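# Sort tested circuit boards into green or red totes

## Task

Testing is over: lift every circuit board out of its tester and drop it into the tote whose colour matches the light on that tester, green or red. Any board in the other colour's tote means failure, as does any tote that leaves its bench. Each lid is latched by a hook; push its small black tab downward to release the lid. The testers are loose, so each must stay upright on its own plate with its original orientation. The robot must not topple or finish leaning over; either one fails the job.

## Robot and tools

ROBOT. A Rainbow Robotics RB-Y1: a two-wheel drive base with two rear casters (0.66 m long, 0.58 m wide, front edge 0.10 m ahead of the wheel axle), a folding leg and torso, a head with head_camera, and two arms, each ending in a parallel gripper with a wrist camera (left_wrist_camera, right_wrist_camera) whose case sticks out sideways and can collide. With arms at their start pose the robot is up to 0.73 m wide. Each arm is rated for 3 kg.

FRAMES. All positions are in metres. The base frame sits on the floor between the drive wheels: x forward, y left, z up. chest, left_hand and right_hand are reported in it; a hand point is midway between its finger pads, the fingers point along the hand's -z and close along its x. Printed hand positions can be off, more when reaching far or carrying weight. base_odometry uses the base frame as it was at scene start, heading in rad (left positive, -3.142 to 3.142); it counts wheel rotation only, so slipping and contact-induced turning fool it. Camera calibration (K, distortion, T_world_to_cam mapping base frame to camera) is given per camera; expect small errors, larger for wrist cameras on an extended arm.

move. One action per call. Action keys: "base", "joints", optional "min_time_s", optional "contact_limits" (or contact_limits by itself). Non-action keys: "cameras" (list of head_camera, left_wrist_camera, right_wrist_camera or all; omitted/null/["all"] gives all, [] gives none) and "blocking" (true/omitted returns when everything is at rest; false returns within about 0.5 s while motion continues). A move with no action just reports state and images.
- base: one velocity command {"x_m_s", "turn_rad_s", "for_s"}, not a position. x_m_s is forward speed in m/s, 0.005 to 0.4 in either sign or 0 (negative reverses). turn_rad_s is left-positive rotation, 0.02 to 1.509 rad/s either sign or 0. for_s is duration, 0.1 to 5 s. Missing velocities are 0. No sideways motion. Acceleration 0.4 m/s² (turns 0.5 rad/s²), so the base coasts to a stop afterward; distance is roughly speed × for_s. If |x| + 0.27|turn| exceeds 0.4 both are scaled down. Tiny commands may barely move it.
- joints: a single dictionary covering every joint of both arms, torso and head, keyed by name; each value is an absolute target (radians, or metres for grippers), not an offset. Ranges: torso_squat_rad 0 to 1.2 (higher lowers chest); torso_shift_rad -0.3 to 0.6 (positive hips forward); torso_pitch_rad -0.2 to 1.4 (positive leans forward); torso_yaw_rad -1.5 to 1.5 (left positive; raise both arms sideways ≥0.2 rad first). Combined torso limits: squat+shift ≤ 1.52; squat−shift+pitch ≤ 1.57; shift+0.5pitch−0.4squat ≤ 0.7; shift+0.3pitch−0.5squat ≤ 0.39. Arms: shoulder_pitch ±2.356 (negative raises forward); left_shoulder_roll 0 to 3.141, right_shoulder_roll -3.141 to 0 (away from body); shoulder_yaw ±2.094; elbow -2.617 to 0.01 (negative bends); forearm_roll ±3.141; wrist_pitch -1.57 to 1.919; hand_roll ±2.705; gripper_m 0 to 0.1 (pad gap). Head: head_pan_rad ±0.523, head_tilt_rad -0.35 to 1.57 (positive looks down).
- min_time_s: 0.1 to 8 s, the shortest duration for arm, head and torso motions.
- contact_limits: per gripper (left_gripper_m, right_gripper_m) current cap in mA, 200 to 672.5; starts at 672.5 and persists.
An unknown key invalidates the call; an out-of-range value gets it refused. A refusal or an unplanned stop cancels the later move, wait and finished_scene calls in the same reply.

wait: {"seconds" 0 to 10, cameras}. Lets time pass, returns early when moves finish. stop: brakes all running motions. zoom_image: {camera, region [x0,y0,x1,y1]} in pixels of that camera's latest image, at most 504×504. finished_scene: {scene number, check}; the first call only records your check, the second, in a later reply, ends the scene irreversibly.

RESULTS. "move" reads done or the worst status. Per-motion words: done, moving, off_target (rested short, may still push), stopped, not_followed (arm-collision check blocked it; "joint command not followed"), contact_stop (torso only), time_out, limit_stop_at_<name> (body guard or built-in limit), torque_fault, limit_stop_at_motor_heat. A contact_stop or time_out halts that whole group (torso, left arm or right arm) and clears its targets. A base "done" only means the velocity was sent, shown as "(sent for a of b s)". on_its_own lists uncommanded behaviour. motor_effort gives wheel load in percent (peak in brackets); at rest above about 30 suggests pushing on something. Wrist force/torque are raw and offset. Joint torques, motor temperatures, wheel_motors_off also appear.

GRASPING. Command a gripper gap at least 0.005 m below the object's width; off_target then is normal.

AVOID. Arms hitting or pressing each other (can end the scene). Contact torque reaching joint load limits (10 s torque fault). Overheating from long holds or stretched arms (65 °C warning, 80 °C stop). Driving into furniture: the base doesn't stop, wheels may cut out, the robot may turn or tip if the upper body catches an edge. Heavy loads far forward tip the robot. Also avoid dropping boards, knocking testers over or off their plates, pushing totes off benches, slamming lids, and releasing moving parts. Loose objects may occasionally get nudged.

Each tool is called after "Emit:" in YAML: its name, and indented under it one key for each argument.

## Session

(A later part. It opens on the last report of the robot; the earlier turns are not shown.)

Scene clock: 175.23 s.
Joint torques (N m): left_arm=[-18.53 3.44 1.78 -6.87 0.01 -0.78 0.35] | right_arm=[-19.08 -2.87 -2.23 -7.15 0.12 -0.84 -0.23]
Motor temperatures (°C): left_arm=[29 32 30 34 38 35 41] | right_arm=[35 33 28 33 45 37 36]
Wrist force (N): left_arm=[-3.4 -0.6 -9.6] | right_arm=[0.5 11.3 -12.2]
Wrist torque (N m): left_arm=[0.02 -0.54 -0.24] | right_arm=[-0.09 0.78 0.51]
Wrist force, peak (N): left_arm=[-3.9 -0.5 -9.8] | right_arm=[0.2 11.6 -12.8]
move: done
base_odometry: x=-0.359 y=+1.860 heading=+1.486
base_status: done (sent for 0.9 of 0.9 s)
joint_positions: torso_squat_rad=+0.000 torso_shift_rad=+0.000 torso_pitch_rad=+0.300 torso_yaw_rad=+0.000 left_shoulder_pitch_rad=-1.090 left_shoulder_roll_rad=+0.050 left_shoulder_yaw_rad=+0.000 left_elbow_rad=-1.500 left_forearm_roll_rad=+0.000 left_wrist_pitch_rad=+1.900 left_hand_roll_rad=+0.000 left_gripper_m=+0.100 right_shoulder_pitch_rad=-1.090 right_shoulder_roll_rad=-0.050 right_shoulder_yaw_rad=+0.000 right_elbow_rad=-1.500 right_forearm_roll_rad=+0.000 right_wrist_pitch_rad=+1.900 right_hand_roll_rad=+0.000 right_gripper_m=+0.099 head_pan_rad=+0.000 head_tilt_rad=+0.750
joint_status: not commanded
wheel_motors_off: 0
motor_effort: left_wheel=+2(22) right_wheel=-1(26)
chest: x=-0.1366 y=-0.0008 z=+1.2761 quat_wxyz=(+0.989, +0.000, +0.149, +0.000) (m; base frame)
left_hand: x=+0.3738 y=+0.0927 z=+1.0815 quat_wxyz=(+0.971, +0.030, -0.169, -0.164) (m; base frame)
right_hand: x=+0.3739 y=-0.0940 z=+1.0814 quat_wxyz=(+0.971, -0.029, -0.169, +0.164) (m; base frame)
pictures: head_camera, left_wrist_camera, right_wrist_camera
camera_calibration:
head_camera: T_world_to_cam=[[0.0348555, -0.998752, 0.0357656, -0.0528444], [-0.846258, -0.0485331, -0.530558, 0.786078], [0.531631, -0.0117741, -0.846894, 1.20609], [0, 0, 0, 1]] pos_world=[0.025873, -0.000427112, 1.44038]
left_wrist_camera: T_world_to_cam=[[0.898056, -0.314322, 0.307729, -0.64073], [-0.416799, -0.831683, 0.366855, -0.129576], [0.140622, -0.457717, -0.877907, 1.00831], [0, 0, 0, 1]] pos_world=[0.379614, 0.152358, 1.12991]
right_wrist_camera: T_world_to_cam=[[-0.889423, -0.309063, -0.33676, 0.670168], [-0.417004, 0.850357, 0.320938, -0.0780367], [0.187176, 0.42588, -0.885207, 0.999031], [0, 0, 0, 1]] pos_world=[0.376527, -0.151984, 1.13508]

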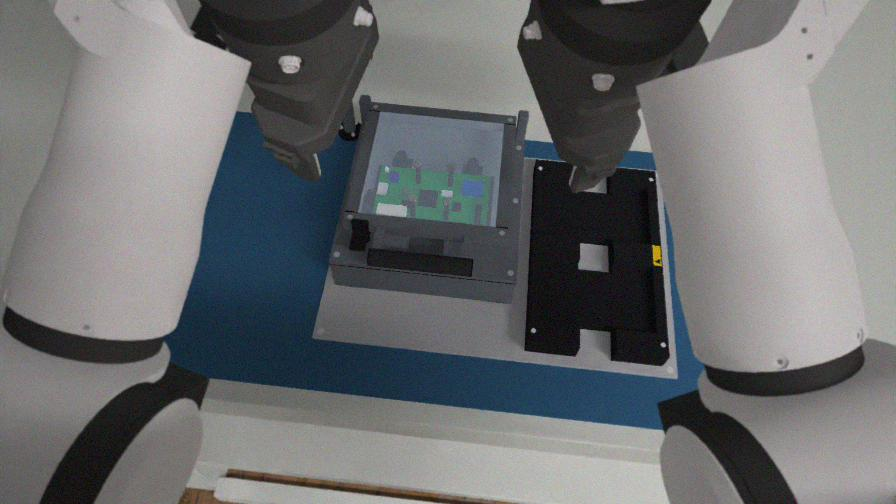

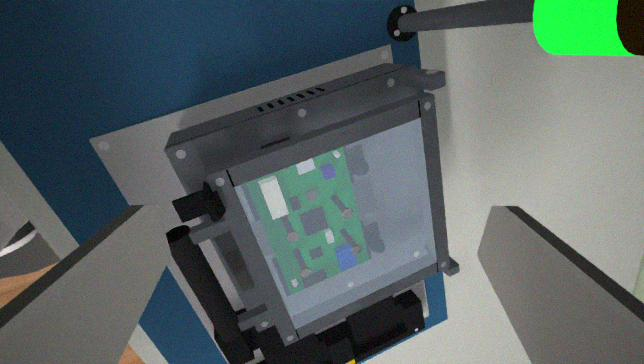

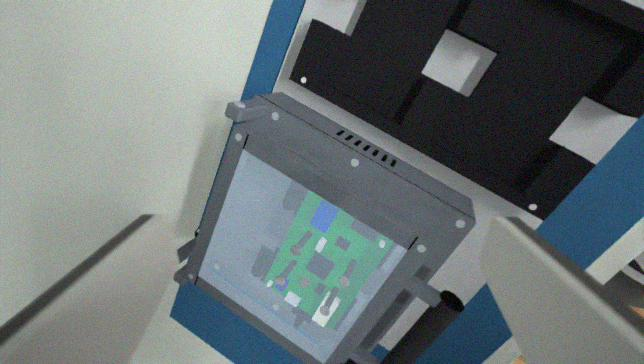

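Emit:
move:
  joints: {"left_shoulder_pitch_rad":-0.99,"left_elbow_rad":-1.38,"left_shoulder_yaw_rad":-0.25,"left_gripper_m":0,"right_shoulder_pitch_rad":-1.0,"right_elbow_rad":-1.45,"right_shoulder_yaw_rad":0.6,"right_hand_roll_rad":-0.6}
  min_time_s: 1.5

Scene clock: 273.33 s.
Joint torques (N m): left_arm=[-19.22 1.93 1.06 -7.68 0 -0.59 0.11] | right_arm=[-19.74 -0.86 -1.91 -7.84 0.37 -0.6 0.03]
Motor temperatures (°C): left_arm=[30 32 30 34 38 35 41] | right_arm=[36 33 28 33 45 37 36]
Wrist force (N): left_arm=[-3.4 -0.9 -9.7] | right_arm=[0.7 11.6 -12.6]
Wrist torque (N m): left_arm=[0.04 -0.55 -0.24] | right_arm=[-0.10 0.78 0.52]
Wrist force, peak (N): left_arm=[-4.2 -2.9 -11.1] | right_arm=[-0.9 15.6 -13.4]
move: time_out
base_odometry: x=-0.359 y=+1.860 heading=+1.486
base_status: not commanded
joint_positions: torso_squat_rad=+0.000 torso_shift_rad=+0.000 torso_pitch_rad=+0.300 torso_yaw_rad=+0.000 left_shoulder_pitch_rad=-1.061 left_shoulder_roll_rad=+0.050 left_shoulder_yaw_rad=-0.050 left_elbow_rad=-1.466 left_forearm_roll_rad=+0.000 left_wrist_pitch_rad=+1.900 left_hand_roll_rad=+0.000 left_gripper_m=+0.000 right_shoulder_pitch_rad=-1.033 right_shoulder_roll_rad=-0.050 right_shoulder_yaw_rad=+0.167 right_elbow_rad=-1.468 right_forearm_roll_rad=+0.000 right_wrist_pitch_rad=+1.900 right_hand_roll_rad=-0.222 right_gripper_m=+0.099 head_pan_rad=+0.000 head_tilt_rad=+0.750
joint_status: left_shoulder_pitch_rad time_out (moved +0.029 of +0.100); left_shoulder_yaw_rad time_out (moved -0.050 of -0.250); left_elbow_rad time_out (moved +0.034 of +0.120); right_shoulder_pitch_rad time_out (moved +0.058 of +0.090); right_shoulder_yaw_rad time_out (moved +0.166 of +0.600); right_elbow_rad time_out (moved +0.032 of +0.050); right_hand_roll_rad time_out (moved -0.222 of -0.600); the others done
wheel_motors_off: 0
on_its_own: left_shoulder_pitch_rad is held at -1.061, not at your -0.990, since a time_out; left_shoulder_yaw_rad is held at -0.050, not at your -0.250, since a time_out; left_elbow_rad is held at -1.466, not at your -1.380, since a time_out; right_shoulder_pitch_rad is held at -1.033, not at your -1.000, since a time_out; right_shoulder_yaw_rad is held at +0.167, not at your +0.600, since a time_out; right_elbow_rad is held at -1.468, not at your -1.450, since a time_out; right_hand_roll_rad is held at -0.222, not at your -0.600, since a time_out
motor_effort: left_wheel=+6(9) right_wheel=+1(2)
chest: x=-0.1366 y=-0.0008 z=+1.2761 quat_wxyz=(+0.989, +0.000, +0.149, +0.000) (m; base frame)
left_hand: x=+0.3615 y=+0.0915 z=+1.0568 quat_wxyz=(+0.973, +0.046, -0.139, -0.180) (m; base frame)
right_hand: x=+0.3467 y=-0.0780 z=+1.0407 quat_wxyz=(+0.982, -0.060, -0.136, +0.116) (m; base frame)
pictures: head_camera, left_wrist_camera, right_wrist_camera
led back after a hold (right arm): the arm was led back toward your command in small steps, so it may still be short of it.
joint command not followed: on one or more control steps a check withheld the commanded joint targets of the left arm, and it was not sent them on those steps.
cause: the commanded joint targets, or the way to them, would bring a part of the robot too close to another arm (this arm's wrist and the right arm's wrist, along the way the arms are being sent, or toward where that arm still pushes).
joint command not followed: on one or more control steps a check withheld the commanded joint targets of the right arm, and it was not sent them on those steps.
cause: the commanded joint targets, or the way to them, would bring a part of the robot too close to another arm (this arm's wrist and the left arm's wrist, along the way the arms are being sent, or toward where that arm still pushes).
camera_calibration:
head_camera: T_world_to_cam=[[0.0348516, -0.998752, 0.0357734, -0.0528497], [-0.846244, -0.0485342, -0.53058, 0.786099], [0.531654, -0.0117815, -0.84688, 1.20608], [0, 0, 0, 1]] pos_world=[0.0258546, -0.000421694, 1.44039]
left_wrist_camera: T_world_to_cam=[[0.905013, -0.348386, 0.244088, -0.554563], [-0.417304, -0.838428, 0.350565, -0.108634], [0.0825179, -0.419124, -0.904171, 1.03307], [0, 0, 0, 1]] pos_world=[0.371307, 0.1487, 1.10751]
right_wrist_camera: T_world_to_cam=[[-0.935056, -0.226924, -0.272352, 0.592353], [-0.305132, 0.906282, 0.292484, -0.0946497], [0.180456, 0.356593, -0.916666, 0.990923], [0, 0, 0, 1]] pos_world=[0.346184, -0.133157, 1.09736]

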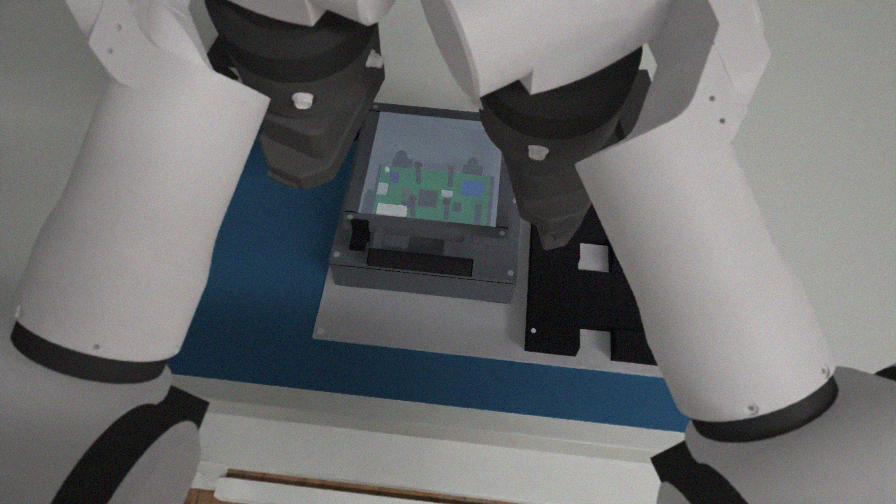

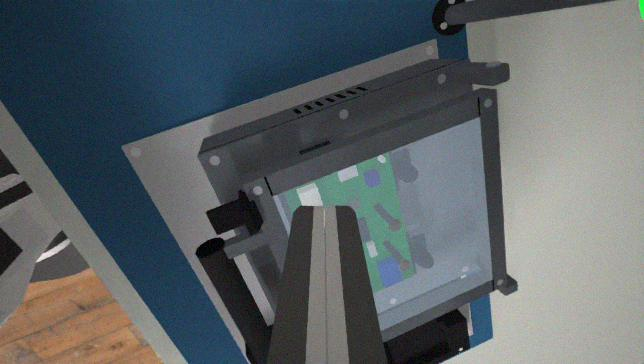

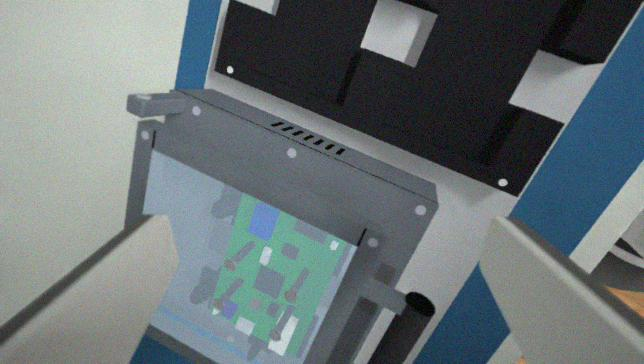

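Emit:
move:
  joints: {"right_shoulder_pitch_rad":-1.0,"right_elbow_rad":-1.6,"right_shoulder_yaw_rad":-0.2,"right_shoulder_roll_rad":-0.25,"right_hand_roll_rad":0}
  cameras: []

Emit:
move:
  joints: {"left_shoulder_pitch_rad":-0.99,"left_elbow_rad":-1.33,"left_shoulder_yaw_rad":-0.22}
  cameras: ["head_camera","left_wrist_camera"]

Emit:
zoom_image:
  camera: "head_camera"
  region: [230, 80, 530, 330]

Scene clock: 281.17 s.
Joint torques (N m): left_arm=[-18.83 2.32 0.98 -7.66 0.04 -0.56 0.11] | right_arm=[-18.11 -5.77 -0.55 -7.5 -0.01 -0.93 -0.07]
Motor temperatures (°C): left_arm=[30 32 30 34 38 35 41] | right_arm=[36 33 28 33 45 37 36]
Wrist force (N): left_arm=[-3.3 -1.1 -9.7] | right_arm=[-0.3 11.4 -12.3]
Wrist torque (N m): left_arm=[0.05 -0.54 -0.25] | right_arm=[-0.10 0.72 0.51]
Wrist force, peak (N): left_arm=[-3.5 -0.9 -10.0] | right_arm=[0.4 13.1 -12.7]
move: done
base_odometry: x=-0.359 y=+1.860 heading=+1.486
base_status: not commanded
joint_positions: torso_squat_rad=+0.000 torso_shift_rad=+0.000 torso_pitch_rad=+0.300 torso_yaw_rad=+0.000 left_shoulder_pitch_rad=-1.061 left_shoulder_roll_rad=+0.050 left_shoulder_yaw_rad=-0.050 left_elbow_rad=-1.466 left_forearm_roll_rad=+0.000 left_wrist_pitch_rad=+1.900 left_hand_roll_rad=+0.000 left_gripper_m=+0.000 right_shoulder_pitch_rad=-1.000 right_shoulder_roll_rad=-0.250 right_shoulder_yaw_rad=-0.200 right_elbow_rad=-1.600 right_forearm_roll_rad=+0.000 right_wrist_pitch_rad=+1.900 right_hand_roll_rad=+0.000 right_gripper_m=+0.099 head_pan_rad=+0.000 head_tilt_rad=+0.750
joint_status: all done
wheel_motors_off: 0
on_its_own: left_shoulder_pitch_rad is held at -1.061, not at your -0.990, since a time_out; left_shoulder_yaw_rad is held at -0.050, not at your -0.250, since a time_out; left_elbow_rad is held at -1.466, not at your -1.380, since a time_out
motor_effort: left_wheel=+6(7) right_wheel=+0(2)
chest: x=-0.1366 y=-0.0008 z=+1.2761 quat_wxyz=(+0.989, +0.000, +0.149, +0.000) (m; base frame)
left_hand: x=+0.3615 y=+0.0915 z=+1.0568 quat_wxyz=(+0.973, +0.046, -0.139, -0.180) (m; base frame)
right_hand: x=+0.3888 y=-0.2478 z=+1.0957 quat_wxyz=(+0.978, -0.062, -0.196, +0.019) (m; base frame)
pictures: none
No camera images: "cameras" was empty.

Scene clock: 281.93 s.
Joint torques (N m): left_arm=[-18.26 1.13 1.77 -7.93 -0.24 -0.16 0.05] | right_arm=[-18.29 -5.61 -0.64 -7.41 0.17 -0.95 -0.07]
Motor temperatures (°C): left_arm=[30 32 30 34 38 35 41] | right_arm=[36 33 28 33 45 37 36]
Wrist force (N): left_arm=[-2.1 -1.6 -9.7] | right_arm=[-0.2 11.5 -12.0]
Wrist torque (N m): left_arm=[0.07 -0.47 -0.22] | right_arm=[-0.09 0.72 0.51]
Wrist force, peak (N): left_arm=[-3.2 -1.9 -11.3] | right_arm=[-0.6 11.7 -12.6]
move: done
base_odometry: x=-0.359 y=+1.860 heading=+1.486
base_status: not commanded
joint_positions: torso_squat_rad=+0.000 torso_shift_rad=+0.000 torso_pitch_rad=+0.300 torso_yaw_rad=+0.000 left_shoulder_pitch_rad=-0.990 left_shoulder_roll_rad=+0.050 left_shoulder_yaw_rad=-0.220 left_elbow_rad=-1.330 left_forearm_roll_rad=+0.000 left_wrist_pitch_rad=+1.900 left_hand_roll_rad=+0.000 left_gripper_m=+0.000 right_shoulder_pitch_rad=-1.000 right_shoulder_roll_rad=-0.250 right_shoulder_yaw_rad=-0.200 right_elbow_rad=-1.600 right_forearm_roll_rad=+0.000 right_wrist_pitch_rad=+1.900 right_hand_roll_rad=+0.000 right_gripper_m=+0.099 head_pan_rad=+0.000 head_tilt_rad=+0.750
joint_status: all done
wheel_motors_off: 0
motor_effort: left_wheel=+6(7) right_wheel=+0(1)
chest: x=-0.1366 y=-0.0008 z=+1.2761 quat_wxyz=(+0.989, +0.000, +0.149, +0.000) (m; base frame)
left_hand: x=+0.3168 y=+0.0926 z=+0.9838 quat_wxyz=(+0.965, +0.104, -0.042, -0.235) (m; base frame)
right_hand: x=+0.3888 y=-0.2477 z=+1.0957 quat_wxyz=(+0.978, -0.062, -0.196, +0.019) (m; base frame)
pictures: head_camera, left_wrist_camera
camera_calibration:
head_camera: T_world_to_cam=[[0.0348313, -0.998752, 0.0357913, -0.0528717], [-0.846253, -0.0485263, -0.530566, 0.786086], [0.531641, -0.0118081, -0.846887, 1.20608], [0, 0, 0, 1]] pos_world=[0.0258651, -0.000418226, 1.44038]
left_wrist_camera: T_world_to_cam=[[0.89409, -0.447264, 0.0236084, -0.266388], [-0.434959, -0.854504, 0.283962, -0.0281903], [-0.106832, -0.264156, -0.958545, 1.07031], [0, 0, 0, 1]] pos_world=[0.340257, 0.139496, 1.04024]

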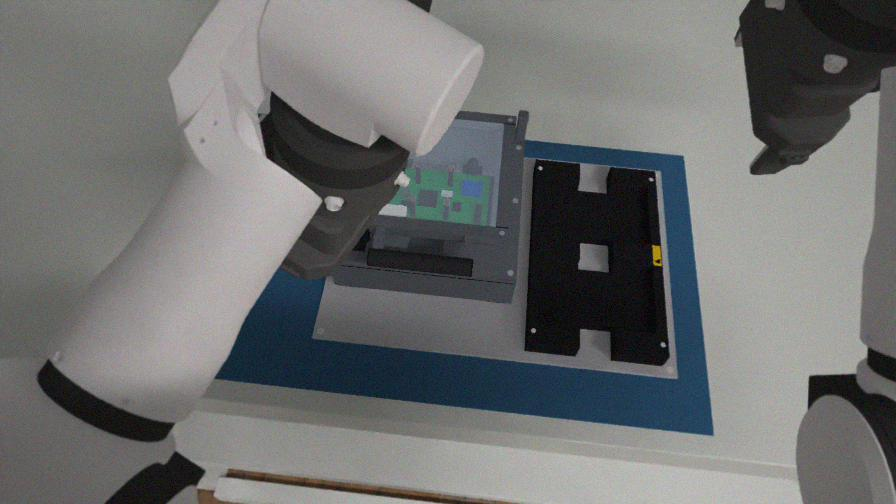

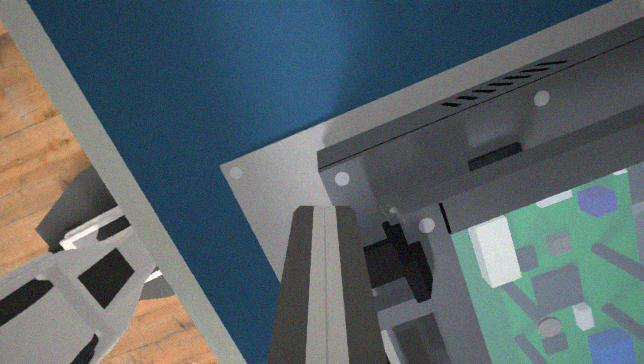

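Scaled by 1.680 from the camera's 896x504 image, which has a finer 1280x720 frame.

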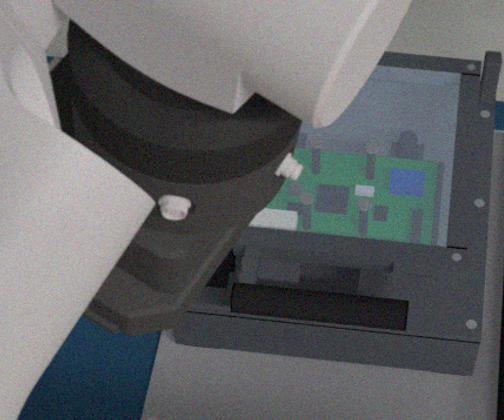

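Emit:
move:
  joints: {"left_shoulder_yaw_rad":-0.25,"left_wrist_pitch_rad":1.82}
  cameras: ["head_camera","left_wrist_camera"]

Emit:
zoom_image:
  camera: "left_wrist_camera"
  region: [220, 140, 480, 364]

Scene clock: 300.50 s.
Joint torques (N m): left_arm=[-19.79 0.25 1.13 -8.59 0.03 -2.9 0.12] | right_arm=[-18.24 -5.89 -0.38 -7.28 0.09 -0.93 0.08]
Motor temperatures (°C): left_arm=[30 32 30 34 38 35 41] | right_arm=[36 33 28 33 45 37 36]
Wrist force (N): left_arm=[-12.3 0.6 -6.1] | right_arm=[-0.2 11.6 -12.7]
Wrist torque (N m): left_arm=[0.10 -0.19 -0.23] | right_arm=[-0.13 0.75 0.53]
Wrist force, peak (N): left_arm=[-19.1 3.4 -4.3] | right_arm=[-0.1 12.0 -12.7]
move: done
base_odometry: x=-0.359 y=+1.860 heading=+1.486
base_status: not commanded
joint_positions: torso_squat_rad=+0.000 torso_shift_rad=+0.000 torso_pitch_rad=+0.300 torso_yaw_rad=+0.000 left_shoulder_pitch_rad=-0.990 left_shoulder_roll_rad=+0.050 left_shoulder_yaw_rad=-0.250 left_elbow_rad=-1.330 left_forearm_roll_rad=+0.000 left_wrist_pitch_rad=+1.821 left_hand_roll_rad=+0.000 left_gripper_m=+0.000 right_shoulder_pitch_rad=-1.000 right_shoulder_roll_rad=-0.250 right_shoulder_yaw_rad=-0.200 right_elbow_rad=-1.600 right_forearm_roll_rad=+0.000 right_wrist_pitch_rad=+1.900 right_hand_roll_rad=+0.000 right_gripper_m=+0.099 head_pan_rad=+0.000 head_tilt_rad=+0.750
joint_status: all done
wheel_motors_off: 0
motor_effort: left_wheel=+10(11) right_wheel=+1(3)
chest: x=-0.1368 y=-0.0007 z=+1.2761 quat_wxyz=(+0.989, +0.000, +0.149, +0.000) (m; base frame)
left_hand: x=+0.3305 y=+0.0800 z=+0.9839 quat_wxyz=(+0.959, +0.103, -0.081, -0.251) (m; base frame)
right_hand: x=+0.3887 y=-0.2476 z=+1.0958 quat_wxyz=(+0.978, -0.062, -0.196, +0.019) (m; base frame)
pictures: head_camera, left_wrist_camera
camera_calibration:
head_camera: T_world_to_cam=[[0.0349251, -0.998748, 0.0358262, -0.0528491], [-0.84613, -0.0486269, -0.530754, 0.786207], [0.531831, -0.011777, -0.846768, 1.20607], [0, 0, 0, 1]] pos_world=[0.0256533, -0.000348274, 1.44044]
left_wrist_camera: T_world_to_cam=[[0.870423, -0.483075, 0.0948835, -0.343661], [-0.489757, -0.830097, 0.266602, 0.000246785], [-0.0500261, -0.278526, -0.959125, 1.05153], [0, 0, 0, 1]] pos_world=[0.351855, 0.127068, 1.04109]

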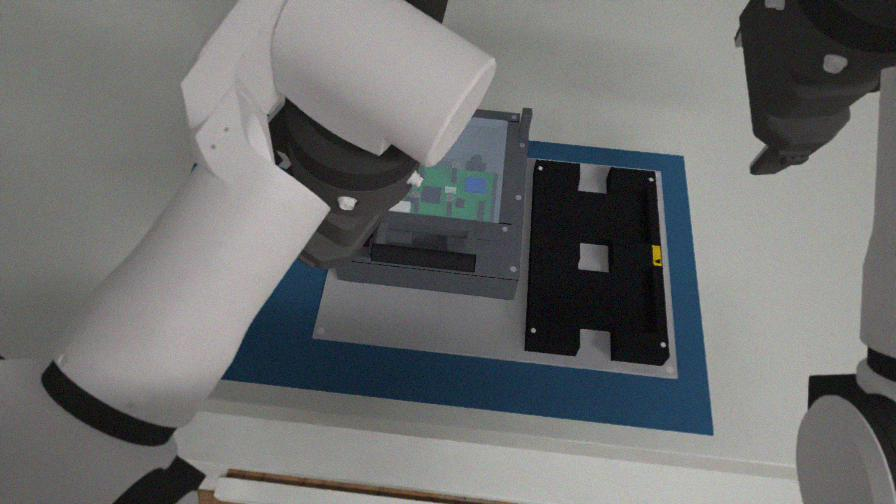

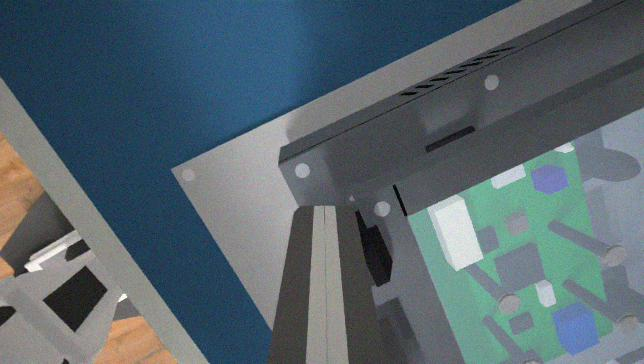

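Scaled by 1.938 from the camera's 644x364 image, which has a finer 920x520 frame.

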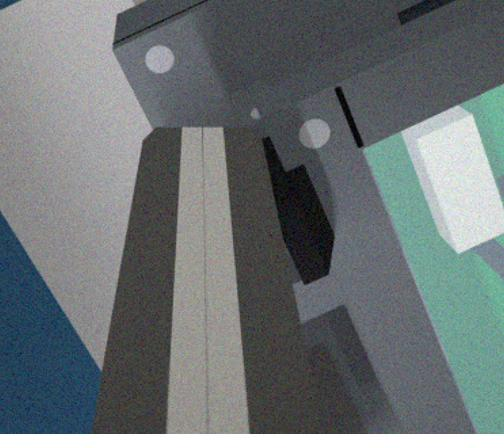

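Emit:
move:
  joints: {"left_shoulder_pitch_rad":-1.04,"left_wrist_pitch_rad":1.9}
  cameras: ["left_wrist_camera"]

Emit:
zoom_image:
  camera: "left_wrist_camera"
  region: [220, 140, 480, 364]

Scene clock: 307.93 s.
Joint torques (N m): left_arm=[-18.14 0.4 1.48 -7.51 -0.11 -0.47 0.07] | right_arm=[-18.53 -5.84 -0.47 -7.25 0.1 -0.94 -0.02]
Motor temperatures (°C): left_arm=[30 32 30 34 38 35 41] | right_arm=[36 33 28 33 45 37 36]
Wrist force (N): left_arm=[-2.1 -1.5 -9.5] | right_arm=[0.0 11.5 -12.6]
Wrist torque (N m): left_arm=[0.07 -0.45 -0.22] | right_arm=[-0.09 0.76 0.51]
Wrist force, peak (N): left_arm=[-13.9 -0.1 -3.7] | right_arm=[-0.4 11.7 -12.8]
move: done
base_odometry: x=-0.359 y=+1.860 heading=+1.486
base_status: not commanded
joint_positions: torso_squat_rad=+0.000 torso_shift_rad=+0.000 torso_pitch_rad=+0.300 torso_yaw_rad=+0.000 left_shoulder_pitch_rad=-1.040 left_shoulder_roll_rad=+0.050 left_shoulder_yaw_rad=-0.250 left_elbow_rad=-1.330 left_forearm_roll_rad=+0.000 left_wrist_pitch_rad=+1.900 left_hand_roll_rad=+0.000 left_gripper_m=+0.000 right_shoulder_pitch_rad=-1.000 right_shoulder_roll_rad=-0.250 right_shoulder_yaw_rad=-0.200 right_elbow_rad=-1.600 right_forearm_roll_rad=+0.000 right_wrist_pitch_rad=+1.900 right_hand_roll_rad=+0.000 right_gripper_m=+0.099 head_pan_rad=+0.000 head_tilt_rad=+0.750
joint_status: all done
wheel_motors_off: 0
motor_effort: left_wheel=+9(10) right_wheel=+0(2)
chest: x=-0.1367 y=-0.0008 z=+1.2761 quat_wxyz=(+0.989, +0.000, +0.149, +0.000) (m; base frame)
left_hand: x=+0.3295 y=+0.0799 z=+1.0040 quat_wxyz=(+0.958, +0.116, -0.067, -0.252) (m; base frame)
right_hand: x=+0.3888 y=-0.2477 z=+1.0957 quat_wxyz=(+0.978, -0.062, -0.196, +0.019) (m; base frame)
pictures: left_wrist_camera
camera_calibration:
left_wrist_camera: T_world_to_cam=[[0.873388, -0.483052, 0.0620828, -0.312866], [-0.482185, -0.839726, 0.249716, 0.00953785], [-0.0684933, -0.248034, -0.966327, 1.08164], [0, 0, 0, 1]] pos_world=[0.351937, 0.125162, 1.06226]

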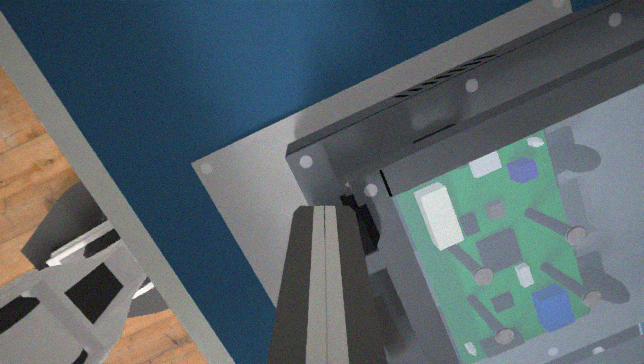

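Scaled by 1.938 from the camera's 644x364 image, which has a finer 920x520 frame.

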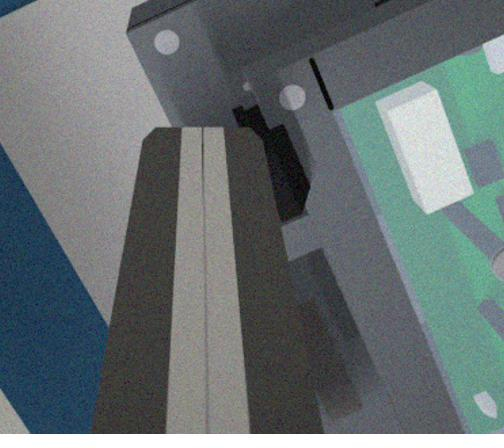

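Emit:
move:
  joints: {"left_shoulder_pitch_rad":-1.035,"left_wrist_pitch_rad":1.83}
  cameras: []

Emit:
move:
  joints: {"left_shoulder_pitch_rad":-0.98,"left_wrist_pitch_rad":1.77,"left_shoulder_yaw_rad":-0.28}
  min_time_s: 1
  cameras: ["left_wrist_camera","head_camera"]

Emit:
zoom_image:
  camera: "left_wrist_camera"
  region: [220, 140, 480, 364]

Emit:
zoom_image:
  camera: "head_camera"
  region: [310, 80, 550, 310]

Scene clock: 320.10 s.
Joint torques (N m): left_arm=[-17.96 0.55 1.55 -7.69 -0.22 -0.38 0.09] | right_arm=[-18.38 -6.08 -0.54 -7.33 0.04 -0.89 0.04]
Motor temperatures (°C): left_arm=[30 32 29 34 38 35 41] | right_arm=[36 33 28 33 45 37 36]
Wrist force (N): left_arm=[-2.5 -1.7 -9.2] | right_arm=[-0.1 11.4 -12.4]
Wrist torque (N m): left_arm=[0.11 -0.47 -0.23] | right_arm=[-0.09 0.74 0.53]
Wrist force, peak (N): left_arm=[-2.9 -1.3 -10.2] | right_arm=[-0.1 12.0 -12.6]
move: done
base_odometry: x=-0.359 y=+1.860 heading=+1.486
base_status: not commanded
joint_positions: torso_squat_rad=+0.000 torso_shift_rad=+0.000 torso_pitch_rad=+0.300 torso_yaw_rad=+0.000 left_shoulder_pitch_rad=-1.035 left_shoulder_roll_rad=+0.050 left_shoulder_yaw_rad=-0.250 left_elbow_rad=-1.330 left_forearm_roll_rad=+0.000 left_wrist_pitch_rad=+1.830 left_hand_roll_rad=+0.000 left_gripper_m=+0.000 right_shoulder_pitch_rad=-1.000 right_shoulder_roll_rad=-0.250 right_shoulder_yaw_rad=-0.200 right_elbow_rad=-1.600 right_forearm_roll_rad=+0.000 right_wrist_pitch_rad=+1.900 right_hand_roll_rad=+0.000 right_gripper_m=+0.099 head_pan_rad=+0.000 head_tilt_rad=+0.750
joint_status: all done
wheel_motors_off: 0
motor_effort: left_wheel=+7(9) right_wheel=+2(2)
chest: x=-0.1367 y=-0.0008 z=+1.2761 quat_wxyz=(+0.989, +0.000, +0.149, +0.000) (m; base frame)
left_hand: x=+0.3420 y=+0.0727 z=+1.0035 quat_wxyz=(+0.956, +0.106, -0.098, -0.255) (m; base frame)
right_hand: x=+0.3888 y=-0.2477 z=+1.0957 quat_wxyz=(+0.978, -0.062, -0.196, +0.019) (m; base frame)
pictures: none
No camera images: "cameras" was empty.

Scene clock: 321.40 s.
Joint torques (N m): left_arm=[20.72 -5.86 -4.31 16.31 7.04 -4.02 0.09] | right_arm=[-18.52 -5.91 -0.85 -7.27 0.06 -0.96 -0.06]
Motor temperatures (°C): left_arm=[30 32 29 34 38 35 41] | right_arm=[36 33 28 33 45 37 36]
Wrist force (N): left_arm=[-14.9 32.7 106.6] | right_arm=[-0.4 11.5 -12.2]
Wrist torque (N m): left_arm=[0.45 0.14 -0.27] | right_arm=[-0.12 0.71 0.52]
Wrist force, peak (N): left_arm=[-17.4 33.7 108.5] | right_arm=[-0.3 11.7 -12.7]
move: done
base_odometry: x=-0.359 y=+1.860 heading=+1.486
base_status: not commanded
joint_positions: torso_squat_rad=+0.001 torso_shift_rad=-0.002 torso_pitch_rad=+0.295 torso_yaw_rad=+0.000 left_shoulder_pitch_rad=-0.990 left_shoulder_roll_rad=+0.051 left_shoulder_yaw_rad=-0.278 left_elbow_rad=-1.336 left_forearm_roll_rad=-0.002 left_wrist_pitch_rad=+1.771 left_hand_roll_rad=+0.000 left_gripper_m=+0.000 right_shoulder_pitch_rad=-1.000 right_shoulder_roll_rad=-0.250 right_shoulder_yaw_rad=-0.200 right_elbow_rad=-1.600 right_forearm_roll_rad=+0.000 right_wrist_pitch_rad=+1.900 right_hand_roll_rad=+0.000 right_gripper_m=+0.099 head_pan_rad=+0.000 head_tilt_rad=+0.750
joint_status: all done
wheel_motors_off: 0
motor_effort: left_wheel=+13(13) right_wheel=+1(2)
chest: x=-0.1394 y=-0.0008 z=+1.2765 quat_wxyz=(+0.989, +0.001, +0.147, +0.000) (m; base frame)
left_hand: x=+0.3379 y=+0.0705 z=+0.9886 quat_wxyz=(+0.952, +0.105, -0.110, -0.265) (m; base frame)
right_hand: x=+0.3870 y=-0.2475 z=+1.0985 quat_wxyz=(+0.978, -0.062, -0.198, +0.019) (m; base frame)
pictures: head_camera, left_wrist_camera
camera_calibration:
head_camera: T_world_to_cam=[[0.035073, -0.998745, 0.0357619, -0.0527167], [-0.843735, -0.0487697, -0.53454, 0.789431], [0.535613, -0.0114256, -0.844386, 1.20525], [0, 0, 0, 1]] pos_world=[0.0223707, -0.000379409, 1.44157]
left_wrist_camera: T_world_to_cam=[[0.846247, -0.512265, 0.146461, -0.395932], [-0.532756, -0.810443, 0.243626, 0.0305314], [-0.00610284, -0.284195, -0.958747, 1.03894], [0, 0, 0, 1]] pos_world=[0.357662, 0.117183, 1.04663]

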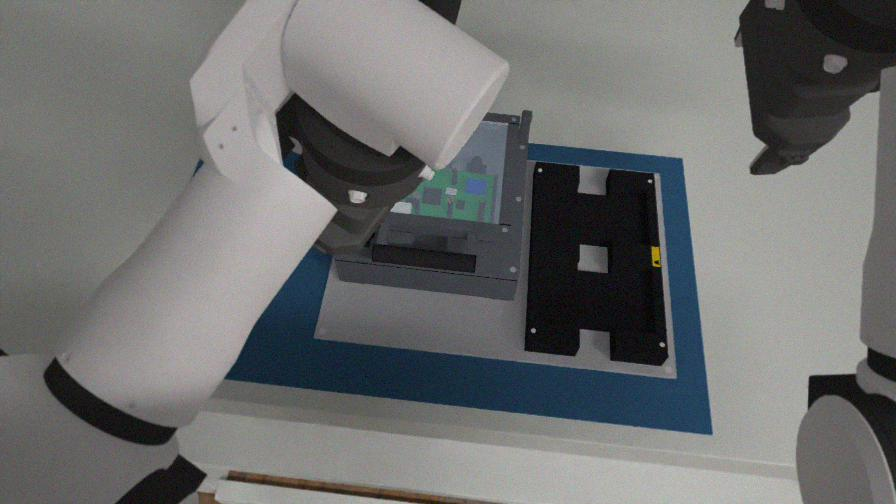

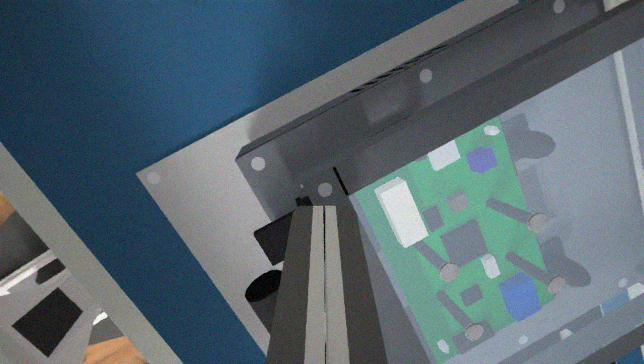

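Scaled by 1.938 from the camera's 644x364 image, which has a finer 920x520 frame.

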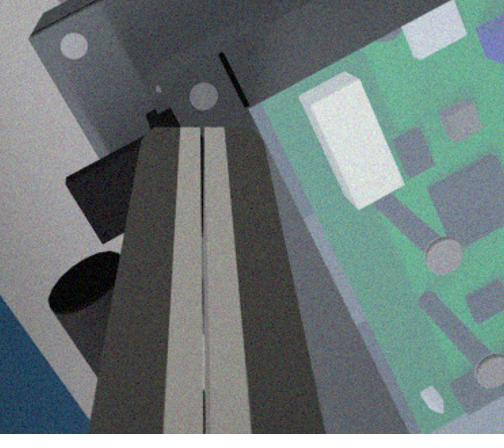

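Scaled by 2.100 from the camera's 896x504 image, which has a finer 1280x720 frame.

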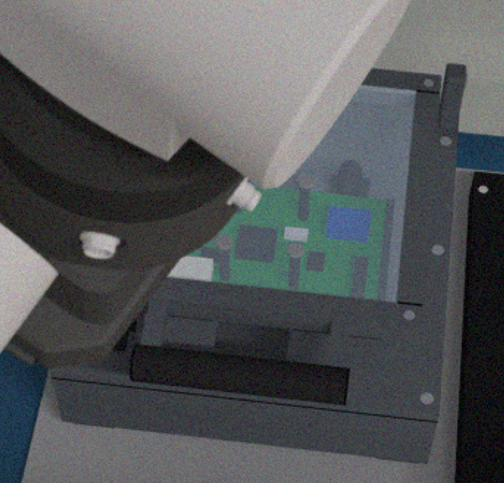

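Emit:
move:
  joints: {"left_shoulder_pitch_rad":-1.05}
  cameras: []

Emit:
move:
  joints: {"left_shoulder_pitch_rad":-1.04,"left_wrist_pitch_rad":1.9,"left_shoulder_yaw_rad":-0.25}
  cameras: ["head_camera"]

Emit:
zoom_image:
  camera: "head_camera"
  region: [310, 80, 550, 310]

Emit:
move:
  joints: {"left_shoulder_pitch_rad":-1.0,"left_wrist_pitch_rad":1.86,"left_shoulder_yaw_rad":-0.26}
  min_time_s: 1
  cameras: ["left_wrist_camera","head_camera"]

Emit:
zoom_image:
  camera: "left_wrist_camera"
  region: [220, 140, 480, 364]

Scene clock: 332.73 s.
Joint torques (N m): left_arm=[-17.35 -0.53 1 -6.97 0 -0.77 0.03] | right_arm=[-18.59 -6.2 -0.81 -7.29 0.12 -0.95 0]
Motor temperatures (°C): left_arm=[30 32 30 34 39 35 41] | right_arm=[36 33 28 33 45 37 36]
Wrist force (N): left_arm=[-2.8 -1.5 -9.0] | right_arm=[-0.1 11.5 -12.4]
Wrist torque (N m): left_arm=[0.06 -0.47 -0.24] | right_arm=[-0.09 0.75 0.52]
Wrist force, peak (N): left_arm=[-15.0 32.5 106.0] | right_arm=[-0.1 11.9 -12.9]
move: done
base_odometry: x=-0.359 y=+1.860 heading=+1.486
base_status: not commanded
joint_positions: torso_squat_rad=+0.000 torso_shift_rad=+0.000 torso_pitch_rad=+0.300 torso_yaw_rad=+0.000 left_shoulder_pitch_rad=-1.050 left_shoulder_roll_rad=+0.050 left_shoulder_yaw_rad=-0.280 left_elbow_rad=-1.330 left_forearm_roll_rad=+0.000 left_wrist_pitch_rad=+1.770 left_hand_roll_rad=+0.000 left_gripper_m=+0.000 right_shoulder_pitch_rad=-1.000 right_shoulder_roll_rad=-0.250 right_shoulder_yaw_rad=-0.200 right_elbow_rad=-1.600 right_forearm_roll_rad=+0.000 right_wrist_pitch_rad=+1.900 right_hand_roll_rad=+0.000 right_gripper_m=+0.099 head_pan_rad=+0.000 head_tilt_rad=+0.750
joint_status: all done
wheel_motors_off: 0
motor_effort: left_wheel=+4(17) right_wheel=+0(8)
chest: x=-0.1367 y=-0.0008 z=+1.2761 quat_wxyz=(+0.989, +0.000, +0.149, +0.000) (m; base frame)
left_hand: x=+0.3553 y=+0.0585 z=+1.0113 quat_wxyz=(+0.947, +0.107, -0.134, -0.272) (m; base frame)
right_hand: x=+0.3888 y=-0.2476 z=+1.0957 quat_wxyz=(+0.978, -0.062, -0.196, +0.019) (m; base frame)
pictures: none
No camera images: "cameras" was empty.

Scene clock: 333.37 s.
Joint torques (N m): left_arm=[-17.87 -0.01 2.84 -7.34 -0.1 -0.39 0.16] | right_arm=[-18.63 -6.19 -0.83 -7.38 0.19 -0.83 -0.01]
Motor temperatures (°C): left_arm=[30 32 30 34 39 35 41] | right_arm=[36 33 28 33 45 37 36]
Wrist force (N): left_arm=[-2.0 -1.6 -9.0] | right_arm=[-0.1 11.3 -12.3]
Wrist torque (N m): left_arm=[0.08 -0.44 -0.22] | right_arm=[-0.08 0.73 0.51]
Wrist force, peak (N): left_arm=[-2.7 -1.4 -9.4] | right_arm=[-0.8 11.9 -12.5]
move: done
base_odometry: x=-0.359 y=+1.860 heading=+1.486
base_status: not commanded
joint_positions: torso_squat_rad=+0.000 torso_shift_rad=+0.000 torso_pitch_rad=+0.300 torso_yaw_rad=+0.000 left_shoulder_pitch_rad=-1.040 left_shoulder_roll_rad=+0.050 left_shoulder_yaw_rad=-0.250 left_elbow_rad=-1.330 left_forearm_roll_rad=+0.000 left_wrist_pitch_rad=+1.900 left_hand_roll_rad=+0.000 left_gripper_m=+0.000 right_shoulder_pitch_rad=-1.000 right_shoulder_roll_rad=-0.250 right_shoulder_yaw_rad=-0.200 right_elbow_rad=-1.600 right_forearm_roll_rad=+0.000 right_wrist_pitch_rad=+1.900 right_hand_roll_rad=+0.000 right_gripper_m=+0.099 head_pan_rad=+0.000 head_tilt_rad=+0.750
joint_status: all done
wheel_motors_off: 0
motor_effort: left_wheel=+4(6) right_wheel=+2(2)
chest: x=-0.1367 y=-0.0008 z=+1.2761 quat_wxyz=(+0.989, +0.000, +0.149, +0.000) (m; base frame)
left_hand: x=+0.3295 y=+0.0799 z=+1.0040 quat_wxyz=(+0.958, +0.116, -0.067, -0.252) (m; base frame)
right_hand: x=+0.3888 y=-0.2477 z=+1.0957 quat_wxyz=(+0.978, -0.062, -0.196, +0.019) (m; base frame)
pictures: head_camera
camera_calibration:
head_camera: T_world_to_cam=[[0.0348638, -0.998751, 0.0357941, -0.0528602], [-0.846221, -0.048556, -0.530615, 0.786136], [0.53169, -0.0117905, -0.846857, 1.20607], [0, 0, 0, 1]] pos_world=[0.0258324, -0.000402452, 1.4404]

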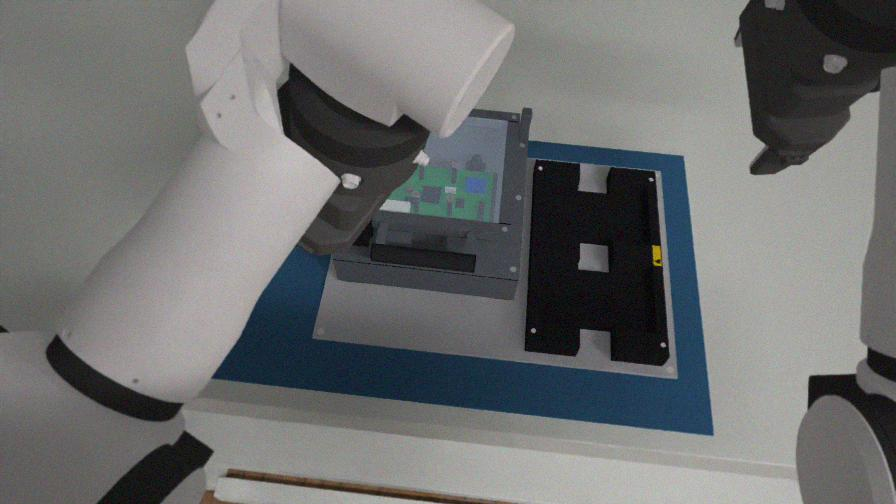

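Scaled by 2.100 from the camera's 896x504 image, which has a finer 1280x720 frame.

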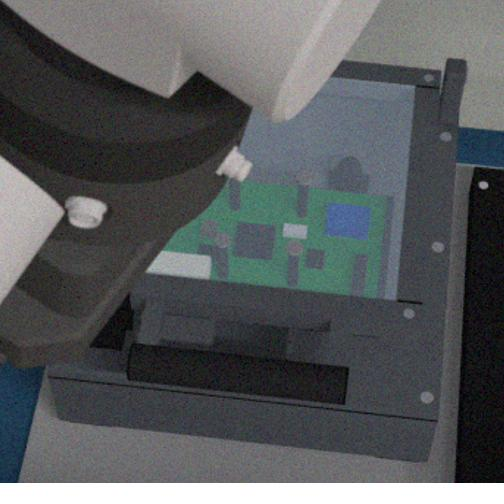

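Scene clock: 334.67 s.
Joint torques (N m): left_arm=[-16.66 -0.16 0.68 -7.42 -0.1 -0.52 0.16] | right_arm=[-18.66 -6.24 -0.99 -7.38 0.08 -0.93 -0.03]
Motor temperatures (°C): left_arm=[30 32 30 34 39 35 41] | right_arm=[36 33 28 33 45 37 36]
Wrist force (N): left_arm=[-1.9 -1.2 -8.8] | right_arm=[-0.4 11.5 -12.4]
Wrist torque (N m): left_arm=[0.02 -0.41 -0.22] | right_arm=[-0.11 0.70 0.52]
Wrist force, peak (N): left_arm=[-2.0 -1.5 -9.1] | right_arm=[-0.5 11.6 -12.6]
move: done
base_odometry: x=-0.359 y=+1.860 heading=+1.486
base_status: not commanded
joint_positions: torso_squat_rad=+0.000 torso_shift_rad=+0.000 torso_pitch_rad=+0.300 torso_yaw_rad=+0.000 left_shoulder_pitch_rad=-1.000 left_shoulder_roll_rad=+0.050 left_shoulder_yaw_rad=-0.260 left_elbow_rad=-1.330 left_forearm_roll_rad=+0.000 left_wrist_pitch_rad=+1.860 left_hand_roll_rad=+0.000 left_gripper_m=+0.000 right_shoulder_pitch_rad=-1.000 right_shoulder_roll_rad=-0.250 right_shoulder_yaw_rad=-0.200 right_elbow_rad=-1.600 right_forearm_roll_rad=+0.000 right_wrist_pitch_rad=+1.900 right_hand_roll_rad=+0.000 right_gripper_m=+0.099 head_pan_rad=+0.000 head_tilt_rad=+0.750
joint_status: all done
wheel_motors_off: 0
motor_effort: left_wheel=+6(7) right_wheel=+2(2)
chest: x=-0.1367 y=-0.0008 z=+1.2761 quat_wxyz=(+0.989, +0.000, +0.149, +0.000) (m; base frame)
left_hand: x=+0.3253 y=+0.0813 z=+0.9873 quat_wxyz=(+0.958, +0.111, -0.067, -0.254) (m; base frame)
right_hand: x=+0.3888 y=-0.2477 z=+1.0957 quat_wxyz=(+0.978, -0.062, -0.196, +0.019) (m; base frame)
pictures: head_camera, left_wrist_camera
camera_calibration:
head_camera: T_world_to_cam=[[0.0348636, -0.998751, 0.035794, -0.0528603], [-0.846221, -0.0485558, -0.530615, 0.786136], [0.53169, -0.0117905, -0.846857, 1.20607], [0, 0, 0, 1]] pos_world=[0.0258325, -0.000402558, 1.4404]
left_wrist_camera: T_world_to_cam=[[0.871261, -0.486611, 0.064147, -0.308513], [-0.485502, -0.835239, 0.258193, 0.00513513], [-0.0720616, -0.256097, -0.963961, 1.06498], [0, 0, 0, 1]] pos_world=[0.348032, 0.126902, 1.04507]

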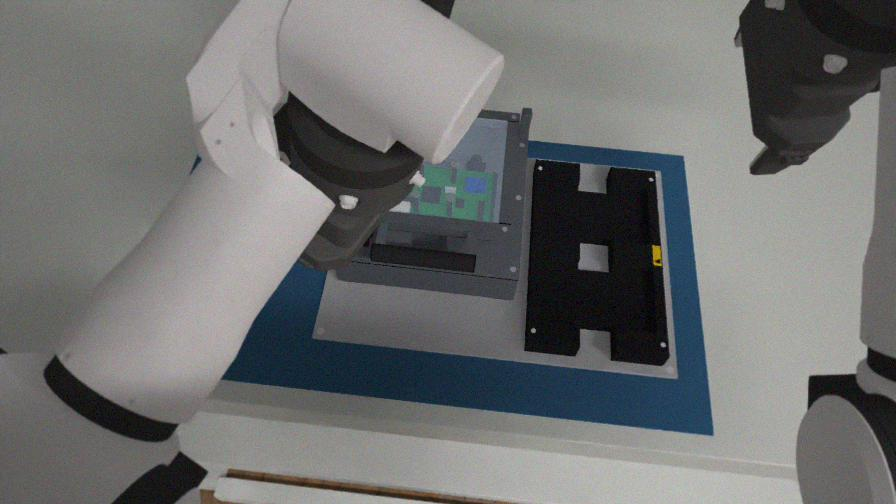

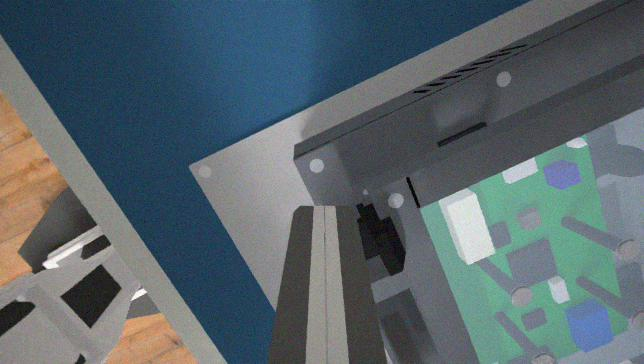

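Scaled by 1.938 from the camera's 644x364 image, which has a finer 920x520 frame.

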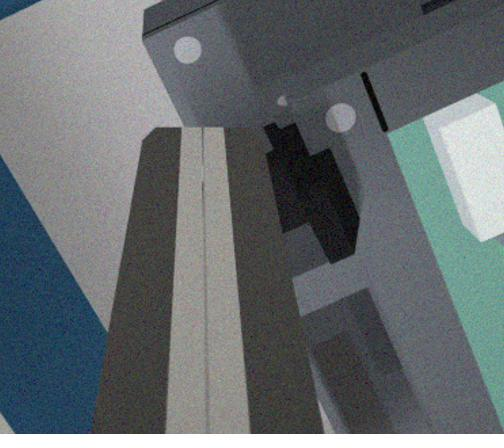

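Emit:
move:
  joints: {"left_shoulder_pitch_rad":-1.04,"left_wrist_pitch_rad":1.87,"left_shoulder_yaw_rad":-0.24}
  cameras: []

Emit:
move:
  joints: {"left_shoulder_pitch_rad":-0.99,"left_wrist_pitch_rad":1.8,"left_shoulder_yaw_rad":-0.25}
  min_time_s: 1
  cameras: ["left_wrist_camera","head_camera"]

Emit:
zoom_image:
  camera: "left_wrist_camera"
  region: [220, 140, 480, 364]

Emit:
zoom_image:
  camera: "head_camera"
  region: [310, 80, 550, 310]

Scene clock: 343.23 s.
Joint torques (N m): left_arm=[-18 0.51 2.6 -7.36 -0.14 -0.22 0.14] | right_arm=[-18.61 -6.16 -0.98 -7.41 0.16 -0.85 -0.01]
Motor temperatures (°C): left_arm=[30 32 29 34 39 35 41] | right_arm=[36 34 28 33 45 37 36]
Wrist force (N): left_arm=[-2.0 -1.4 -8.9] | right_arm=[-0.1 11.4 -12.3]
Wrist torque (N m): left_arm=[0.05 -0.41 -0.22] | right_arm=[-0.07 0.75 0.52]
Wrist force, peak (N): left_arm=[-2.7 -1.2 -9.7] | right_arm=[-0.2 11.7 -12.7]
move: done
base_odometry: x=-0.359 y=+1.860 heading=+1.486
base_status: not commanded
joint_positions: torso_squat_rad=+0.000 torso_shift_rad=+0.000 torso_pitch_rad=+0.300 torso_yaw_rad=+0.000 left_shoulder_pitch_rad=-1.040 left_shoulder_roll_rad=+0.050 left_shoulder_yaw_rad=-0.240 left_elbow_rad=-1.330 left_forearm_roll_rad=+0.000 left_wrist_pitch_rad=+1.870 left_hand_roll_rad=+0.000 left_gripper_m=+0.000 right_shoulder_pitch_rad=-1.000 right_shoulder_roll_rad=-0.250 right_shoulder_yaw_rad=-0.200 right_elbow_rad=-1.600 right_forearm_roll_rad=+0.000 right_wrist_pitch_rad=+1.900 right_hand_roll_rad=+0.000 right_gripper_m=+0.099 head_pan_rad=+0.000 head_tilt_rad=+0.750
joint_status: all done
wheel_motors_off: 0
motor_effort: left_wheel=+4(7) right_wheel=+2(2)
chest: x=-0.1367 y=-0.0008 z=+1.2761 quat_wxyz=(+0.989, +0.000, +0.149, +0.000) (m; base frame)
left_hand: x=+0.3362 y=+0.0777 z=+1.0050 quat_wxyz=(+0.959, +0.109, -0.081, -0.250) (m; base frame)
right_hand: x=+0.3888 y=-0.2477 z=+1.0957 quat_wxyz=(+0.978, -0.062, -0.196, +0.019) (m; base frame)
pictures: none
No camera images: "cameras" was empty.

Scene clock: 344.53 s.
Joint torques (N m): left_arm=[11.26 -1.79 -2.73 10.08 3.78 -1.56 0.13] | right_arm=[-18.7 -6.21 -0.83 -7.39 0.15 -0.88 -0.09]
Motor temperatures (°C): left_arm=[30 32 29 34 39 35 41] | right_arm=[36 34 28 33 45 37 36]
Wrist force (N): left_arm=[-8.5 19.2 73.2] | right_arm=[0.0 11.6 -12.6]
Wrist torque (N m): left_arm=[-0.07 -0.59 -0.21] | right_arm=[-0.11 0.75 0.51]
Wrist force, peak (N): left_arm=[-8.7 18.6 75.5] | right_arm=[-0.2 11.6 -12.7]
move: done
base_odometry: x=-0.359 y=+1.860 heading=+1.486
base_status: not commanded
joint_positions: torso_squat_rad=+0.000 torso_shift_rad=-0.001 torso_pitch_rad=+0.297 torso_yaw_rad=+0.000 left_shoulder_pitch_rad=-0.997 left_shoulder_roll_rad=+0.050 left_shoulder_yaw_rad=-0.249 left_elbow_rad=-1.335 left_forearm_roll_rad=-0.001 left_wrist_pitch_rad=+1.800 left_hand_roll_rad=+0.000 left_gripper_m=+0.000 right_shoulder_pitch_rad=-1.000 right_shoulder_roll_rad=-0.250 right_shoulder_yaw_rad=-0.200 right_elbow_rad=-1.600 right_forearm_roll_rad=+0.000 right_wrist_pitch_rad=+1.900 right_hand_roll_rad=+0.000 right_gripper_m=+0.099 head_pan_rad=+0.000 head_tilt_rad=+0.750
joint_status: all done
wheel_motors_off: 0
motor_effort: left_wheel=+6(8) right_wheel=+1(3)
chest: x=-0.1385 y=-0.0008 z=+1.2764 quat_wxyz=(+0.989, +0.001, +0.148, +0.000) (m; base frame)
left_hand: x=+0.3368 y=+0.0762 z=+0.9909 quat_wxyz=(+0.957, +0.101, -0.098, -0.252) (m; base frame)
right_hand: x=+0.3876 y=-0.2476 z=+1.0976 quat_wxyz=(+0.978, -0.062, -0.197, +0.019) (m; base frame)
pictures: head_camera, left_wrist_camera
camera_calibration:
head_camera: T_world_to_cam=[[0.0348963, -0.998751, 0.0357622, -0.0527931], [-0.844538, -0.0486034, -0.533285, 0.788385], [0.534357, -0.0115929, -0.84518, 1.20551], [0, 0, 0, 1]] pos_world=[0.0234915, -0.00043359, 1.44119]
left_wrist_camera: T_world_to_cam=[[0.863393, -0.4879, 0.128475, -0.382233], [-0.504087, -0.823497, 0.260287, 0.00887943], [-0.0211956, -0.289493, -0.956945, 1.04646], [0, 0, 0, 1]] pos_world=[0.356673, 0.123765, 1.04821]

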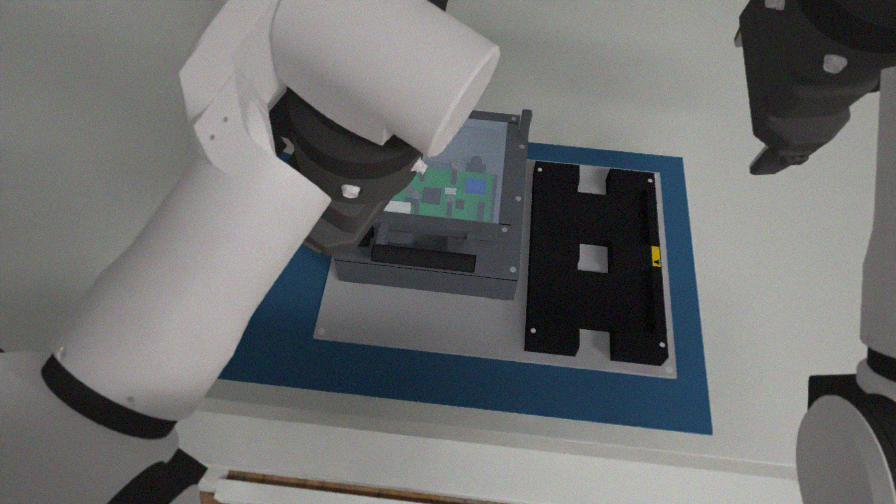

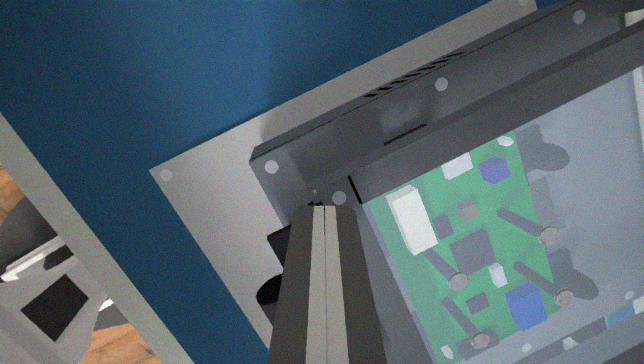

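Scaled by 1.938 from the camera's 644x364 image, which has a finer 920x520 frame.

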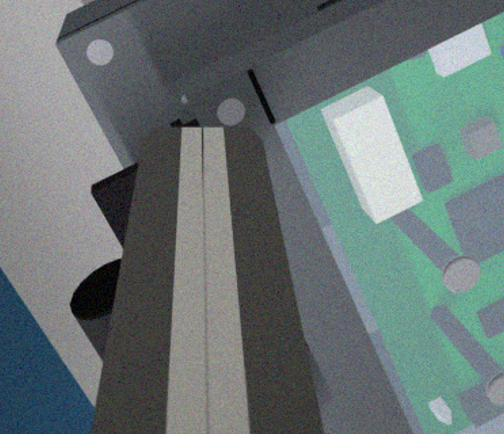

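Scaled by 2.100 from the camera's 896x504 image, which has a finer 1280x720 frame.

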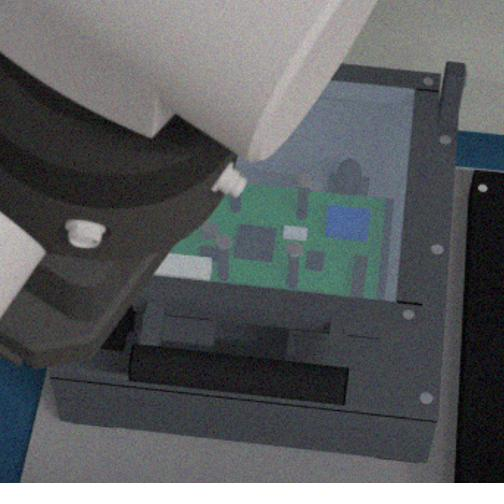

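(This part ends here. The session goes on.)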